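# Put the orange into the foam net sleeve

## Task

Place the orange so that it ends up inside the foam net sleeve, and avoid tugging on the net so hard that it rips.

## Robot and tools

Robot: two six-joint arms, left_arm and right_arm, each with a parallel two-finger gripper. The scene frame has its origin at table height, midway between the nominal arm bases: +z up, +x out over the table, and left_arm on the +y side (arm names do not match image sides). Measured bases: left_arm at (+0.031, +0.374, +0.006) m, right_arm at (+0.049, -0.254, +0.010) m, both nearly unrotated. A two-camera stand sits behind the arms. Each gripper's fingers point along its own +z and open and close along its y. end_effector_position is the spot between the finger pads, roughly 1 cm short of the tips.

Frames: every hand pose, velocity and target in a result is given in that arm's own base frame; the table is in the scene frame. Offsets you send use that arm's base axes, and rotations pivot about the Hand target position. Printed positions and orientations may be a few cm off, worse at long reach.

execute_actions(actions, cameras): actions is a list of actions; each action is a list of up to 15 rows, one row per 1/30 s control step; a short action repeats its final row until step 15. Every row is a single list of 14 numbers covering both arms: dx, dy, dz, rx, ry, rz, opening for left_arm, then the same seven for right_arm. All values lie in -1 to 1. The six pose numbers are an offset from that arm's Hand target at the start of the action (not from the previous row), along the arm's base axes; 1.0 equals 0.6 m for dx, dy, dz and 180 degrees for rx, ry, rz, which together form one rotation vector. A translation longer than 1.0 may be shortened along its direction. Because each new action starts from the current Hand target, sending the same offset twice moves twice. Sending all six zeros asks nothing new, but still re-requests the Hand target, so a gripper that stopped short gets pulled again. Opening is absolute: +1 fully open (0.094 m), -1 closed; a 0 is a real command, so resend the current value to keep a gripper unchanged. An empty actions list returns images and the current scene number and task. Cameras: cam_high, cam_low, cam_left_wrist, cam_right_wrist (each 672x504); ["all"] for every one, [] for none; an unknown name voids the call.

move(target, speed, blend, opening_speed, grip_force, blocking, cameras): target is one 14-number row, or a list of up to 15 such rows, laid out as above. Every row is an offset from the Hand targets at the start of the move, not from the previous row. Grippers travel straight lines; all paths finish together, capped at 10 s. speed is path top speed in m/s, 0.002 to 2.9 (default 0.25), single value or one per target; rotation is capped at twice that in rad/s. blend, in m, rounds corners of a list (0 means stop at each point). opening_speed (0.2 or more, per second on the -1..1 scale) ramps the fingers; use it when closing on the net or orange. grip_force sets the per-pad force limit in newtons, 10 to 50, one value or one per arm; it persists and slows closing below full force. blocking=false returns after about 0.5 s while the move continues. Moves ignore obstacles and the other arm; faster moves lag, stray and hit harder. Avoid paths passing close to an arm's own base, which can whip the elbow around. The result adds a move: line (done, off_target, moving, held, fault) and limits such as paced or held.

wait(seconds): 0 to 3600, lets time pass, sends nothing new; returns early if a running move ends. stop(): brakes the current move. zoom_image(camera, region): region [x0, y0, x1, y1] in pixels of that camera's latest image, at most 504 by 504. read_manual(section): licence texts only. finished_scene(scene): ends the current scene with its number; irreversible, and the orange must stay inside the sleeve without the robot holding it.

Results: end_effector_position (m) and end_effector_quat_wxyz per arm, Hand target (your last commanded pose after clipping, the base for the next offsets), Tool commands, Joint positions (last value is measured opening in m), Joint velocities (may read within noise), Joint torques (offset, scaled, noisy; joints 1-3 wrap at ±28 N m), grip_measured (opening on the command scale, reads up to about 2.5 mm wide when empty) and grip_effort_nm (gripper motor effort, negative closing; not pad force). Orientation commands are clipped to 40 degrees from the measured one each step. Friction and weight can leave a gripper short, low or tilted: check after every move and correct with the remaining offset or a turn back. To end a push, command the target back beyond the gripper.

Gripping: the fingers go where grip_measured would read your number; below first contact the squeeze rises about 1 N per 0.001, then jumps to the force limit. Close slowly and with lower grip_force on soft things like the net, and open well above grip_measured to release.

Avoid: tearing the net by hard pulling, dropping or releasing moving items, anything leaving the table, hitting fixed or heavy objects, and any contact between the two grippers or arms (closing on the other arm's fingers counts). Motors heat when holding loads, reaching far or pushing at unreachable poses; MOTOR HOT appears near 75 °C, and at 90 °C the arm folds and stays idle. Loose objects may occasionally be nudged by outside pushes. The scene keeps running while you think.

Each tool is called as a command line: name --argument value for each argument, lists and objects as JSON in quotes; but a table of rows of numbers goes row by row, as --pt "numbers of a row", without its own name.

## Session

execute_actions --actions '[]'

Scene clock: 0.00 s.
left_arm: end_effector_position=(+0.3546, -0.1540, +0.2961) grip_measured=-0.985 grip_effort_nm=n/a end_effector_quat_wxyz=(+0.704, +0.632, +0.314, -0.079) | right_arm: end_effector_position=(+0.3417, +0.3432, +0.3010) grip_measured=-0.986 grip_effort_nm=n/a end_effector_quat_wxyz=(+0.308, -0.061, +0.693, +0.649)
Joint positions: left_arm=[0.032 1.426 0.862 0.578 1.252 0.985 0.001] | right_arm=[0.57 1.58 0.996 0.625 -0.644 1.065 0.001]
Joint velocities: within noise
Joint torques (N m): no reading
Heat: left arm: 31 °C; right arm: 33 °C.
Hand target: left_arm +0.3552, -0.1534, +0.2984; +0.705, +0.631, +0.314, -0.077 | right_arm +0.3419, +0.3423, +0.3099; +0.316, -0.065, +0.686, +0.652
Tool commands: left_gripper/opening=-1.0 right_gripper/opening=-1.0

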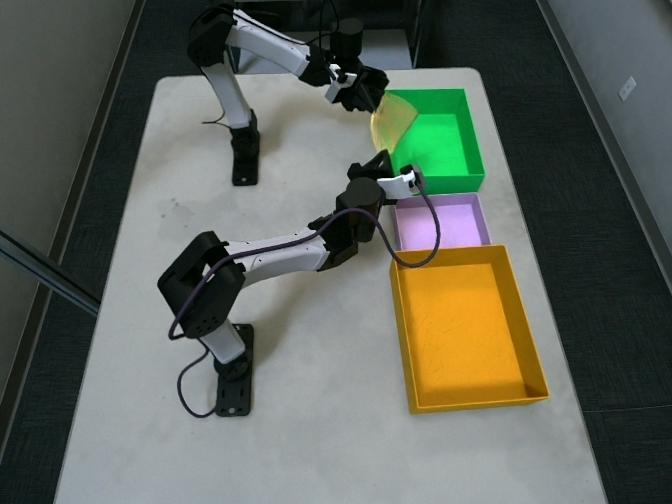

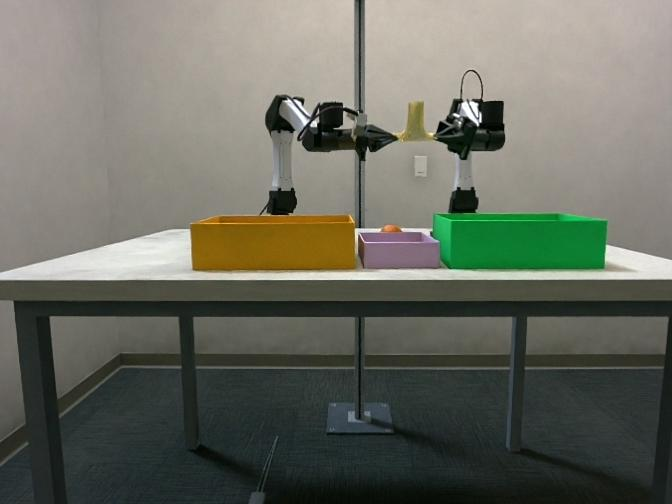

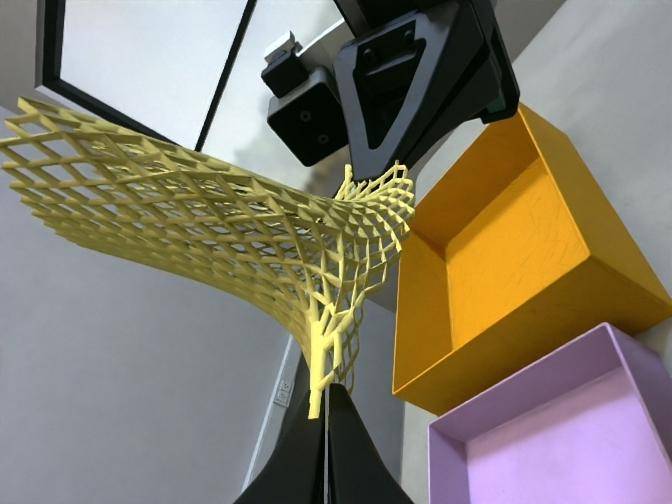

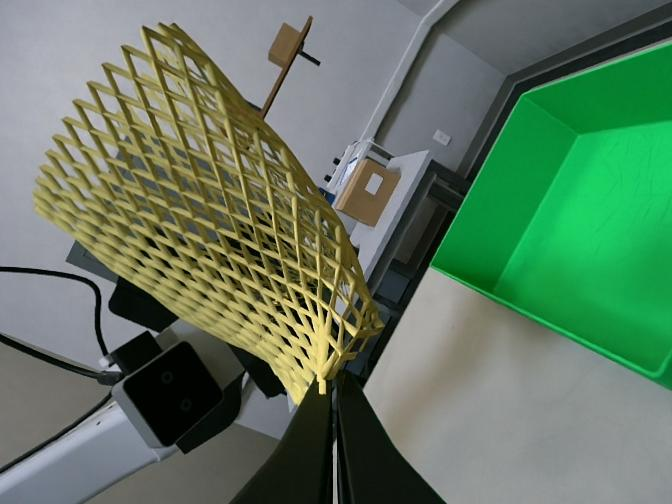

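move --target '[-0.2,0,0,0,0,0,-1,-0.2,0,0,0,0,0,-1]' --cameras '["all"]'

Scene clock: 39.67 s.
left_arm: end_effector_position=(+0.2356, -0.1557, +0.2981) grip_measured=-0.985 grip_effort_nm=-0.82 end_effector_quat_wxyz=(+0.705, +0.631, +0.313, -0.082) | right_arm: end_effector_position=(+0.2213, +0.3453, +0.3111) grip_measured=-0.986 grip_effort_nm=-0.78 end_effector_quat_wxyz=(+0.307, -0.069, +0.684, +0.658)
Joint positions: left_arm=[0.046 0.879 0.551 0.354 1.271 0.969 0.001] | right_arm=[0.835 1.208 0.716 0.551 -0.4 1.057 0.001]
Joint torques (N m): left_arm=[0.98 -2.06 7.27 1.46 -0.01 -0.03] | right_arm=[0.65 -6.23 5.6 1.95 0.23 -0.19]
Heat: left arm: 39 °C; right arm: 40 °C.
Hand target: left_arm +0.2352, -0.1534, +0.2984; +0.705, +0.631, +0.314, -0.077 | right_arm +0.2220, +0.3422, +0.3100; +0.316, -0.065, +0.686, +0.652
Off the commanded pose: left_arm 0.002 m, 1 deg | right_arm 0.003 m, 1 deg.
move: done

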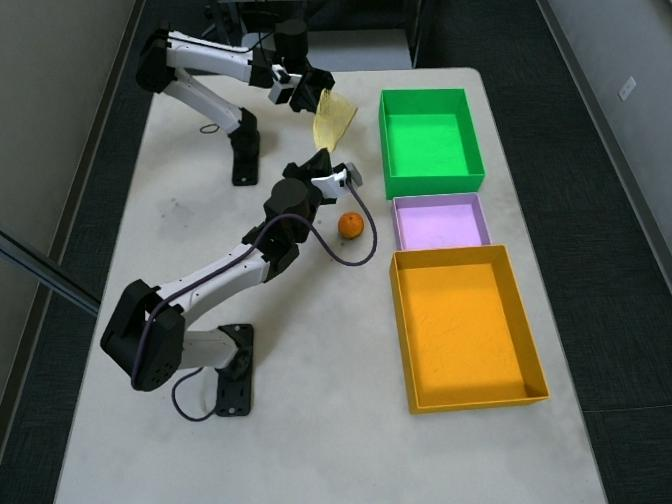

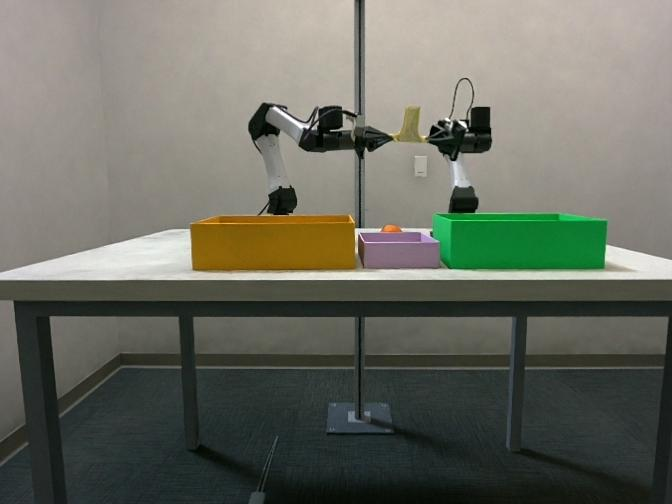

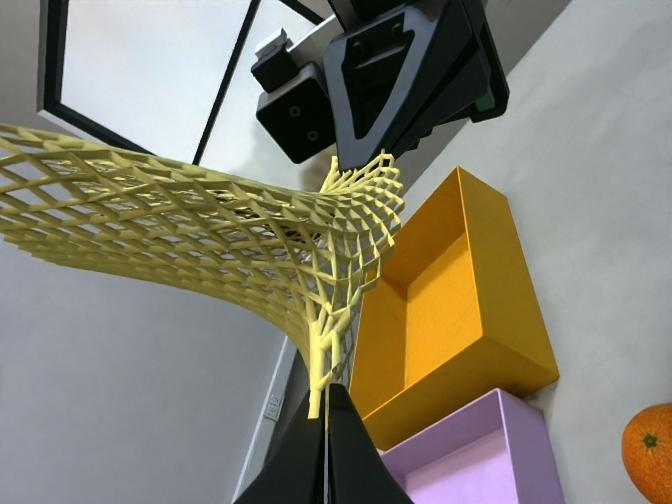

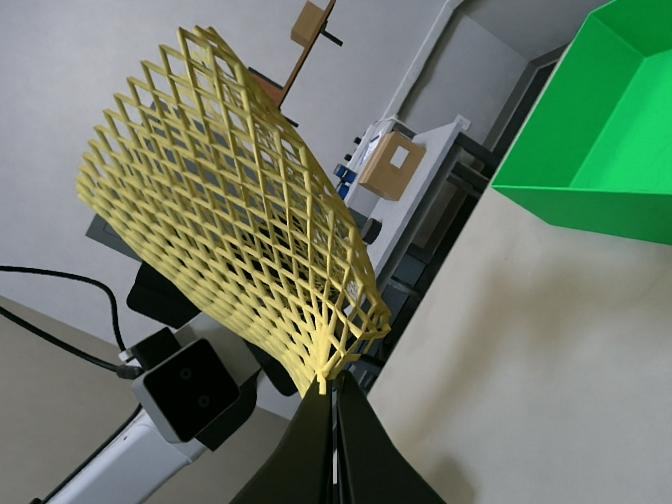

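move --target '[0.085,-0.097,-0.16,0.209,0.075,0,-1,0.09,-0.043,-0.18,-0.209,0.075,0,-1]' --cameras '["all"]' --speed 0.12

Scene clock: 99.00 s.
left_arm: end_effector_position=(+0.2822, -0.2117, +0.2000) grip_measured=-0.985 grip_effort_nm=-0.82 end_effector_quat_wxyz=(+0.428, +0.807, +0.403, -0.054) | right_arm: end_effector_position=(+0.2682, +0.3183, +0.1980) grip_measured=-0.986 grip_effort_nm=-0.78 end_effector_quat_wxyz=(+0.187, -0.090, +0.889, +0.409)
Joint positions: left_arm=[-0.34 1.318 1.072 -0.663 0.651 1.644 0.001] | right_arm=[0.695 1.432 1.094 -0.376 -0.431 0.693 0.001]
Joint torques (N m): left_arm=[-0.53 -3.88 9.07 1.35 0.11 0.03] | right_arm=[-0.31 -5.91 8.43 1.56 0.07 -0.17]
Heat: left arm: 40 °C; right arm: 40 °C.
Hand target: left_arm +0.2862, -0.2117, +0.2024; +0.423, +0.811, +0.401, -0.044 | right_arm +0.2760, +0.3164, +0.2020; +0.197, -0.087, +0.891, +0.400
Off the commanded pose: left_arm 0.005 m, 1 deg | right_arm 0.009 m, 2 deg.
move: done

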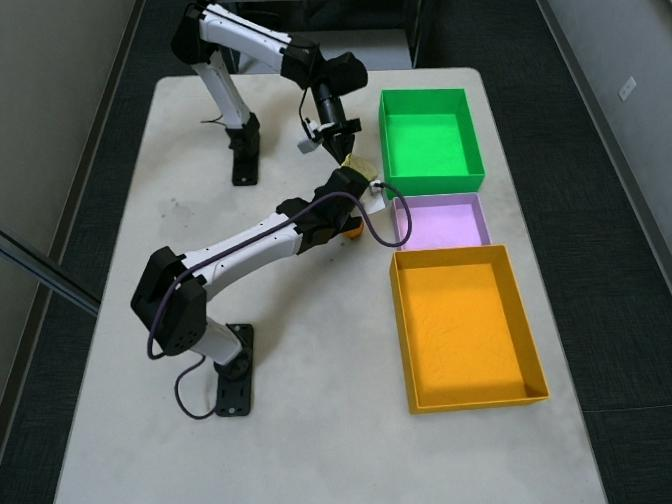

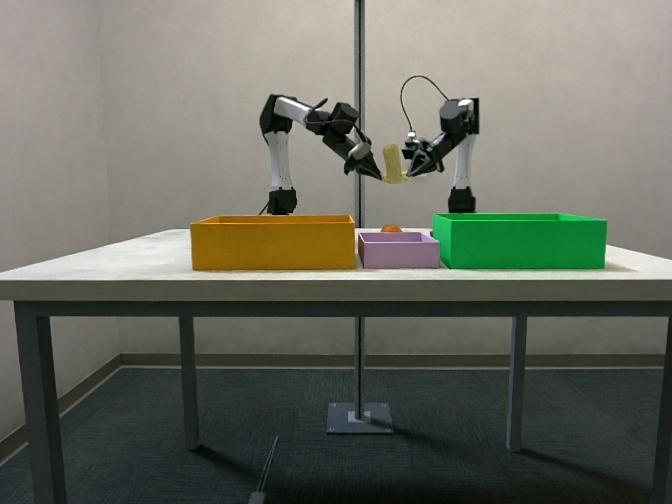

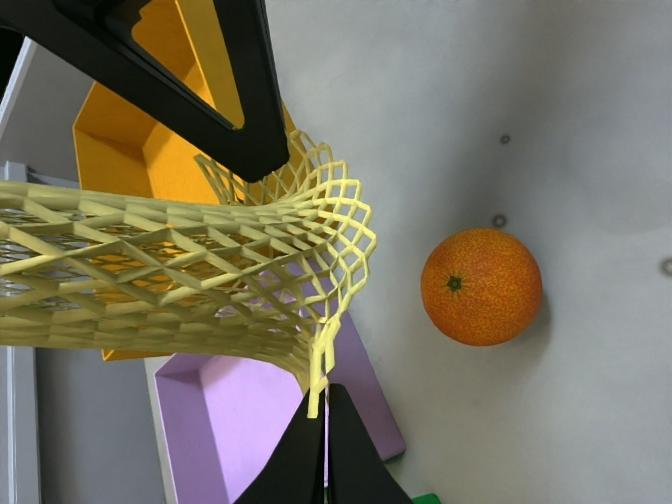

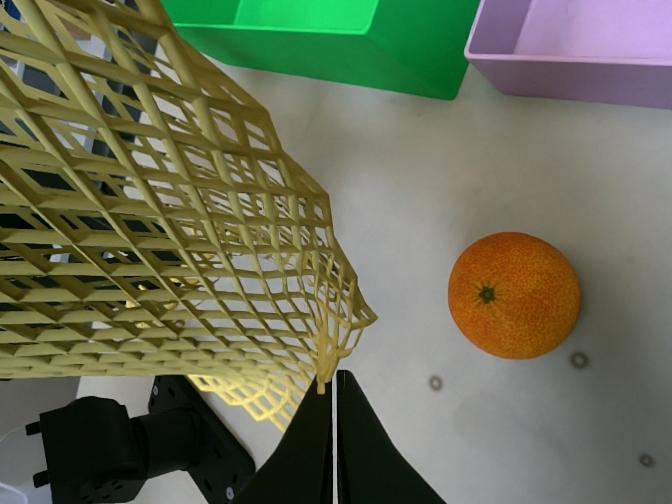

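move --target '[0.016,-0.004,-0.19,0,0,0,-1,0.036,-0.016,-0.19,0,0,0,-1]' --cameras '["all"]' --speed 0.1

Scene clock: 126.13 s.
left_arm: end_effector_position=(+0.2966, -0.2167, +0.0973) grip_measured=-0.985 grip_effort_nm=-0.83 end_effector_quat_wxyz=(+0.433, +0.808, +0.396, -0.047) | right_arm: end_effector_position=(+0.2956, +0.3096, +0.0925) grip_measured=-0.986 grip_effort_nm=-0.78 end_effector_quat_wxyz=(+0.196, -0.086, +0.891, +0.400)
Joint positions: left_arm=[-0.34 1.47 0.764 -0.188 0.651 1.653 0.001] | right_arm=[0.629 1.625 0.842 0.048 -0.454 0.641 0.001]
Joint torques (N m): left_arm=[-0.16 -4.79 5.63 1.52 0.15 -0.01] | right_arm=[-0.55 -7.06 4.88 1.85 -0.23 -0.16]
Heat: left arm: 42 °C; right arm: 42 °C.
Hand target: left_arm +0.2958, -0.2141, +0.0884; +0.423, +0.811, +0.401, -0.044 | right_arm +0.2975, +0.3068, +0.0879; +0.197, -0.087, +0.891, +0.400
Off the commanded pose: left_arm 0.009 m, 1 deg | right_arm 0.006 m, 0 deg.
move: done

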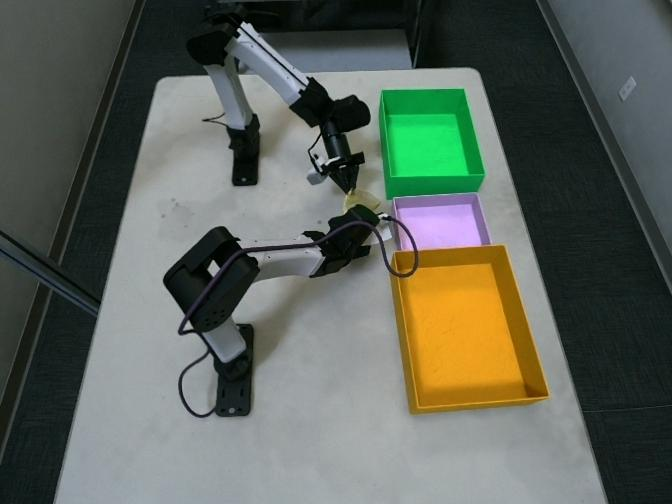

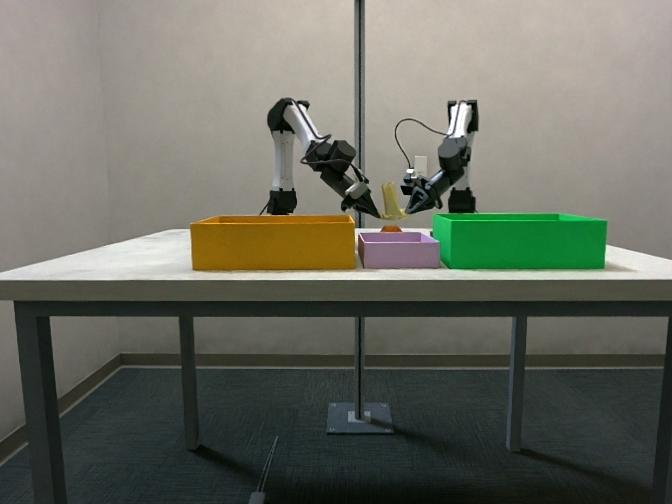

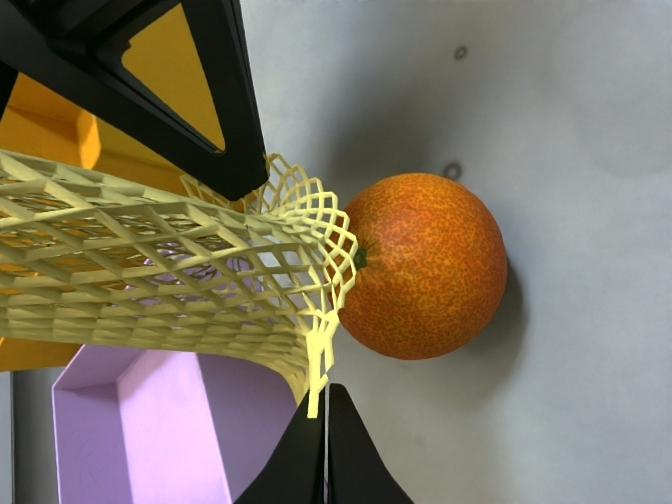

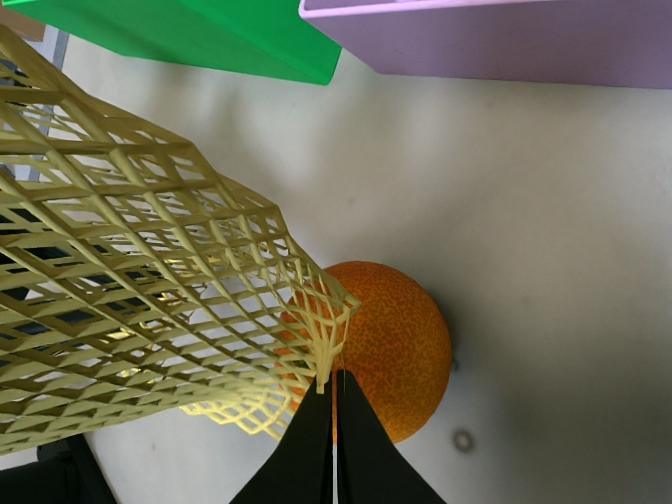

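move --pt "-0.0067 0.011 0 0 0 0 -1 -0.0125 -0.015 0 0 0 0 -1" --pt "-0.0067 0.011 -0.06 0 0 0 -1 -0.0125 -0.015 -0.055 0 0 0 -1" --cameras '["cam_left_wrist","cam_right_wrist","cam_low"]' --speed 0.06

Scene clock: 158.27 s.
left_arm: end_effector_position=(+0.2932, -0.2129, +0.0618) grip_measured=-0.985 grip_effort_nm=-0.82 end_effector_quat_wxyz=(+0.433, +0.810, +0.394, -0.043) | right_arm: end_effector_position=(+0.2891, +0.3027, +0.0626) grip_measured=-0.986 grip_effort_nm=-0.78 end_effector_quat_wxyz=(+0.199, -0.089, +0.888, +0.405)
Joint positions: left_arm=[-0.333 1.537 0.662 -0.022 0.651 1.669 0.001] | right_arm=[0.62 1.668 0.735 0.207 -0.467 0.633 0.001]
Joint torques (N m): left_arm=[0.96 -4.68 5.04 1.48 0.26 0.01] | right_arm=[-0.65 -6.68 4.29 1.81 -0.17 -0.16]
Heat: left arm: 39 °C; right arm: 39 °C.
Hand target: left_arm +0.2917, -0.2075, +0.0523; +0.423, +0.811, +0.401, -0.045 | right_arm +0.2901, +0.2978, +0.0550; +0.197, -0.087, +0.891, +0.400
Off the commanded pose: left_arm 0.011 m, 1 deg | right_arm 0.009 m, 1 deg.
move: off_target (left_arm)
Images, in order (width x height): cam_low 672x504, cam_left_wrist 672x504, cam_right_wrist 672x504.

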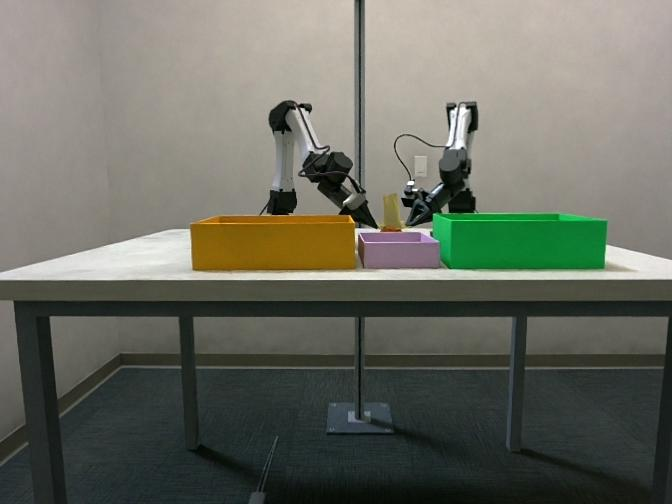

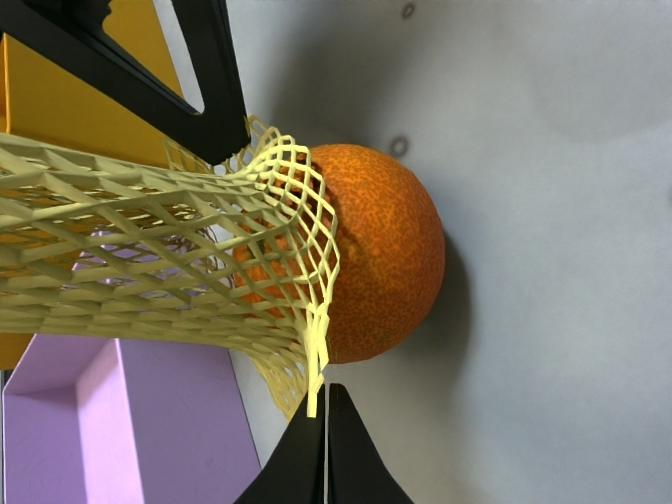

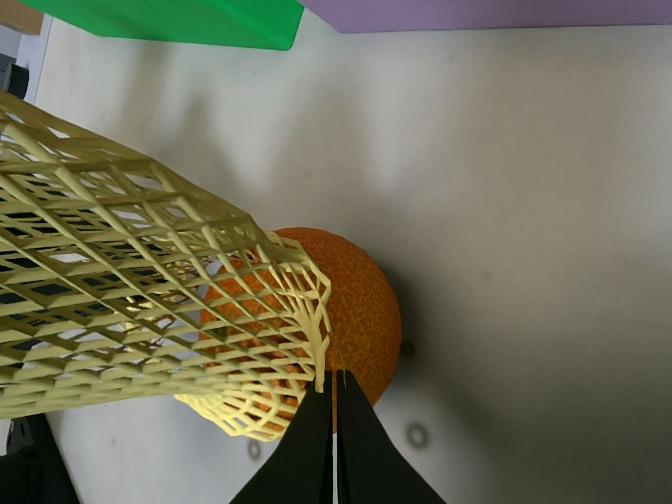

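move --target '[-0.006,-0.002,-0.07,0,0,0,-1,-0.007,-0.002,-0.067,0,0,0,-1]' --cameras '["cam_left_wrist","cam_right_wrist","cam_low"]' --speed 0.06

Scene clock: 171.47 s.
left_arm: end_effector_position=(+0.2942, -0.2136, +0.0238) grip_measured=-0.985 grip_effort_nm=-0.82 end_effector_quat_wxyz=(+0.440, +0.809, +0.389, -0.037) | right_arm: end_effector_position=(+0.2881, +0.3026, +0.0268) grip_measured=-0.986 grip_effort_nm=-0.78 end_effector_quat_wxyz=(+0.206, -0.092, +0.884, +0.410)
Joint positions: left_arm=[-0.333 1.667 0.577 0.216 0.653 1.669 0.001] | right_arm=[0.62 1.788 0.66 0.421 -0.471 0.633 0.001]
Joint torques (N m): left_arm=[0.09 -4.63 4.1 1.43 0.18 -0.07] | right_arm=[-0.23 -6.49 3.58 1.72 -0.11 -0.11]
Heat: left arm: 39 °C; right arm: 38 °C.
Hand target: left_arm +0.2881, -0.2086, +0.0103; +0.423, +0.811, +0.401, -0.045 | right_arm +0.2859, +0.2966, +0.0148; +0.197, -0.087, +0.891, +0.400
Off the commanded pose: left_arm 0.016 m, 3 deg | right_arm 0.014 m, 2 deg.
move: off_target (left_arm, right_arm)
Images, in order (width x height): cam_low 672x504, cam_left_wrist 672x504, cam_right_wrist 672x504.

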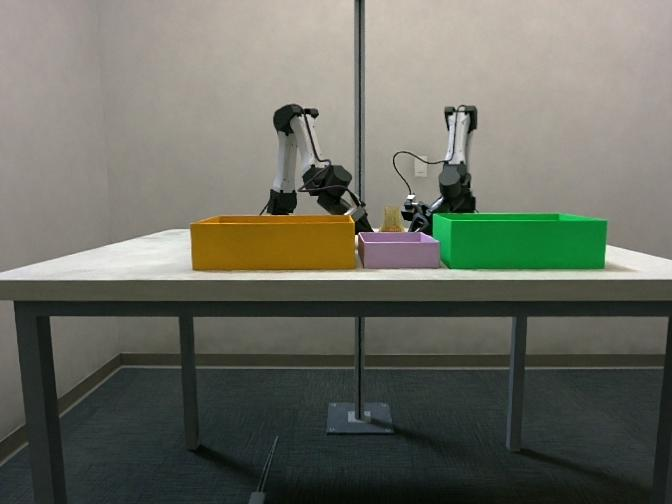

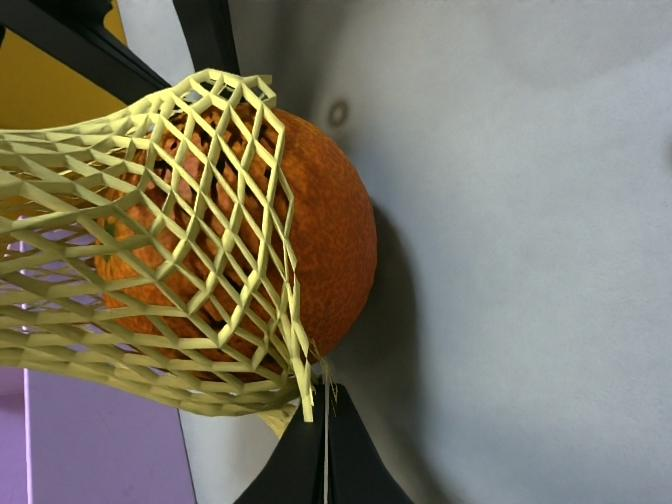

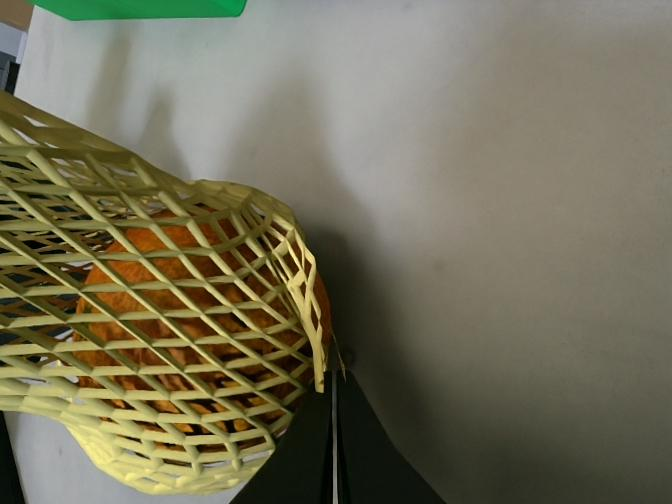

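move --target '[-0.006,0.004,-0.024,0,0,0,-1,0,-0.004,-0.032,0,0,0,-1]' --cameras '["cam_left_wrist","cam_right_wrist"]' --speed 0.05

Scene clock: 180.07 s.
left_arm: end_effector_position=(+0.2892, -0.2126, +0.0081) grip_measured=-0.985 grip_effort_nm=-0.82 end_effector_quat_wxyz=(+0.439, +0.809, +0.389, -0.041) | right_arm: end_effector_position=(+0.2869, +0.3038, +0.0094) grip_measured=-0.986 grip_effort_nm=-0.77 end_effector_quat_wxyz=(+0.205, -0.095, +0.881, +0.415)
Joint positions: left_arm=[-0.333 1.718 0.541 0.295 0.658 1.669 0.001] | right_arm=[0.62 1.861 0.639 0.521 -0.482 0.632 0.001]
Joint torques (N m): left_arm=[0.51 -4.85 3.79 1.44 0.16 -0.03] | right_arm=[-0.79 -6.69 3.08 1.66 -0.05 -0.17]
Heat: left arm: 39 °C; right arm: 39 °C.
Hand target: left_arm +0.2845, -0.2062, -0.0041; +0.423, +0.811, +0.401, -0.045 | right_arm +0.2858, +0.2942, -0.0046; +0.197, -0.087, +0.891, +0.400
Off the commanded pose: left_arm 0.014 m, 2 deg | right_arm 0.017 m, 2 deg.
move: off_target (left_arm, right_arm)

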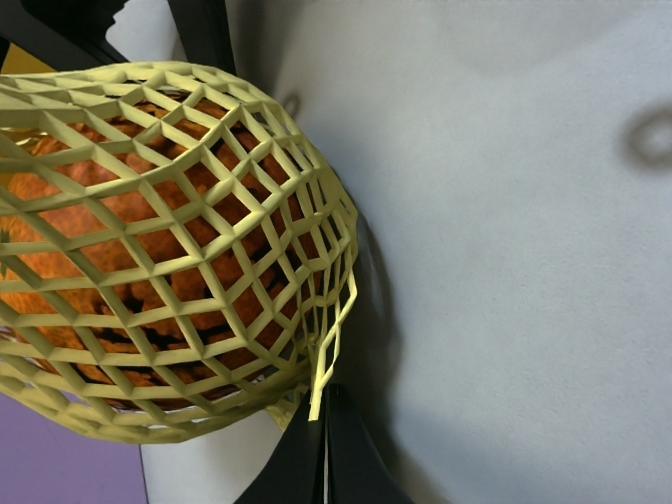

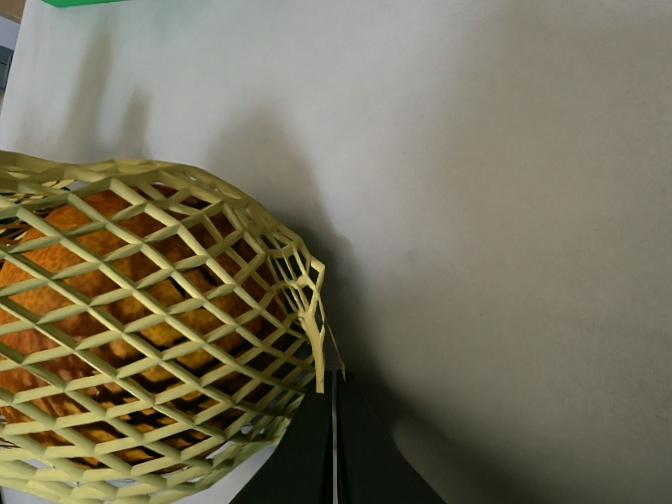

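move --pt "0.004 0 0.008 0 0 0 -0.82 0 0 0.008 0 0 0 -0.82" --pt "-0.031 0.099 0.09 0 0 0 -0.82 -0.037 -0.1 0.09 0 0 0 -0.82" --cameras '["all"]' --speed 0.06 --opening_speed 0.2

Scene clock: 194.90 s.
left_arm: end_effector_position=(+0.2605, -0.1464, +0.0405) grip_measured=-0.822 grip_effort_nm=0.11 end_effector_quat_wxyz=(+0.414, +0.811, +0.410, -0.051) | right_arm: end_effector_position=(+0.2668, +0.2354, +0.0464) grip_measured=-0.822 grip_effort_nm=0.10 end_effector_quat_wxyz=(+0.198, -0.082, +0.893, +0.395)
Joint positions: left_arm=[-0.103 1.437 0.536 -0.204 0.752 1.916 0.008] | right_arm=[0.459 1.514 0.527 0.182 -0.564 0.508 0.008]
Joint torques (N m): left_arm=[0.53 -5.6 7.36 1 0.55 0.05] | right_arm=[-0.16 -7.83 4.44 1.52 -0.37 -0.16]
Heat: left arm: 38 °C; right arm: 40 °C.
Hand target: left_arm +0.2659, -0.1468, +0.0499; +0.423, +0.811, +0.401, -0.044 | right_arm +0.2636, +0.2343, +0.0495; +0.197, -0.087, +0.891, +0.400
Off the commanded pose: left_arm 0.011 m, 2 deg | right_arm 0.005 m, 1 deg.
move: off_target (left_arm)

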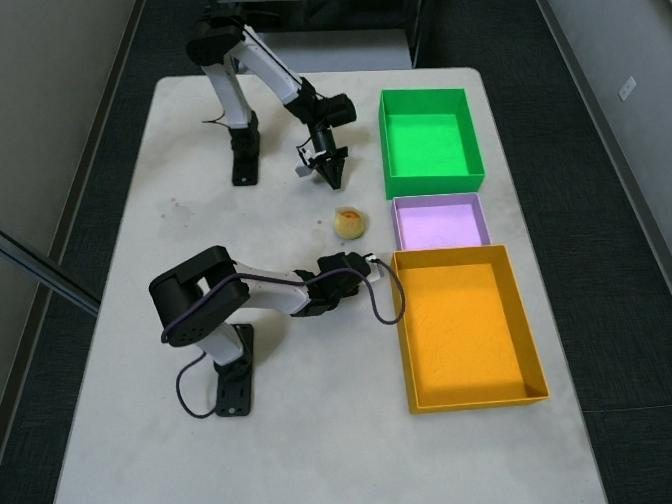

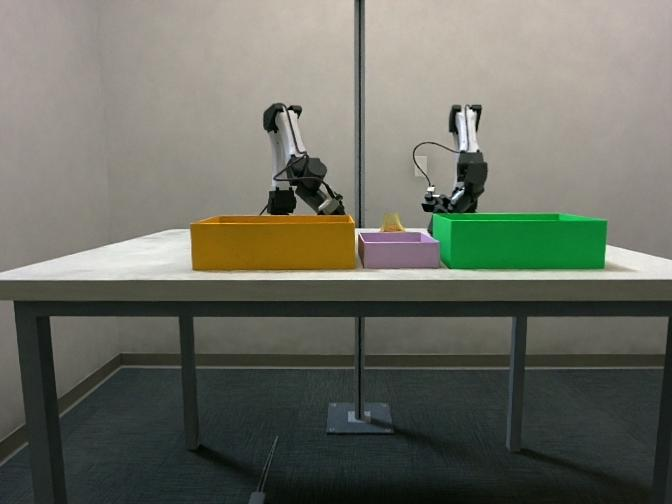

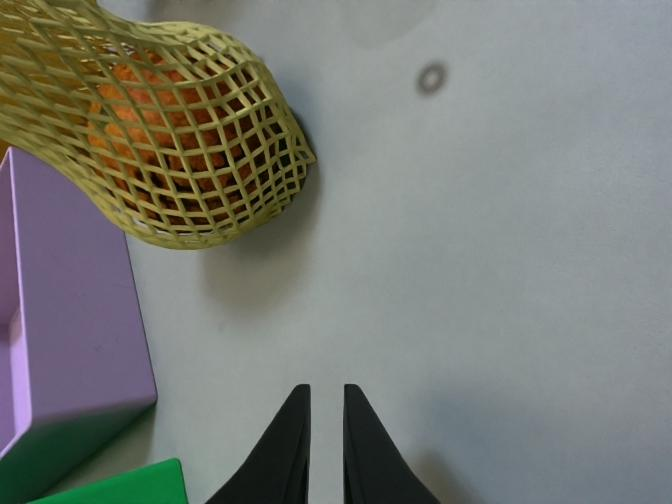

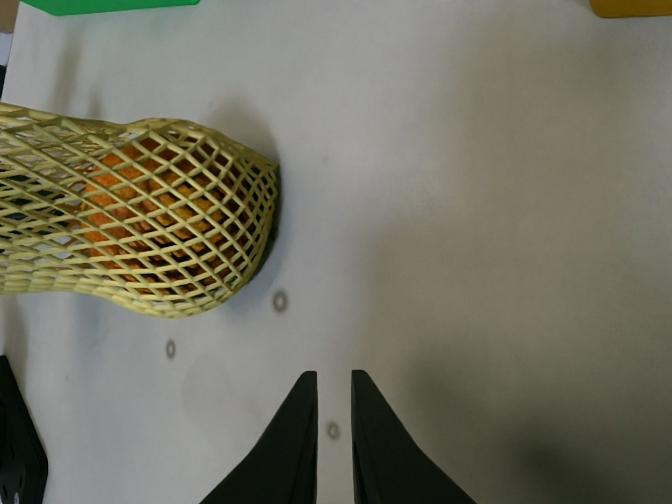

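Excellent.

finished_scene --scene 1

The scene is finished: the task was done.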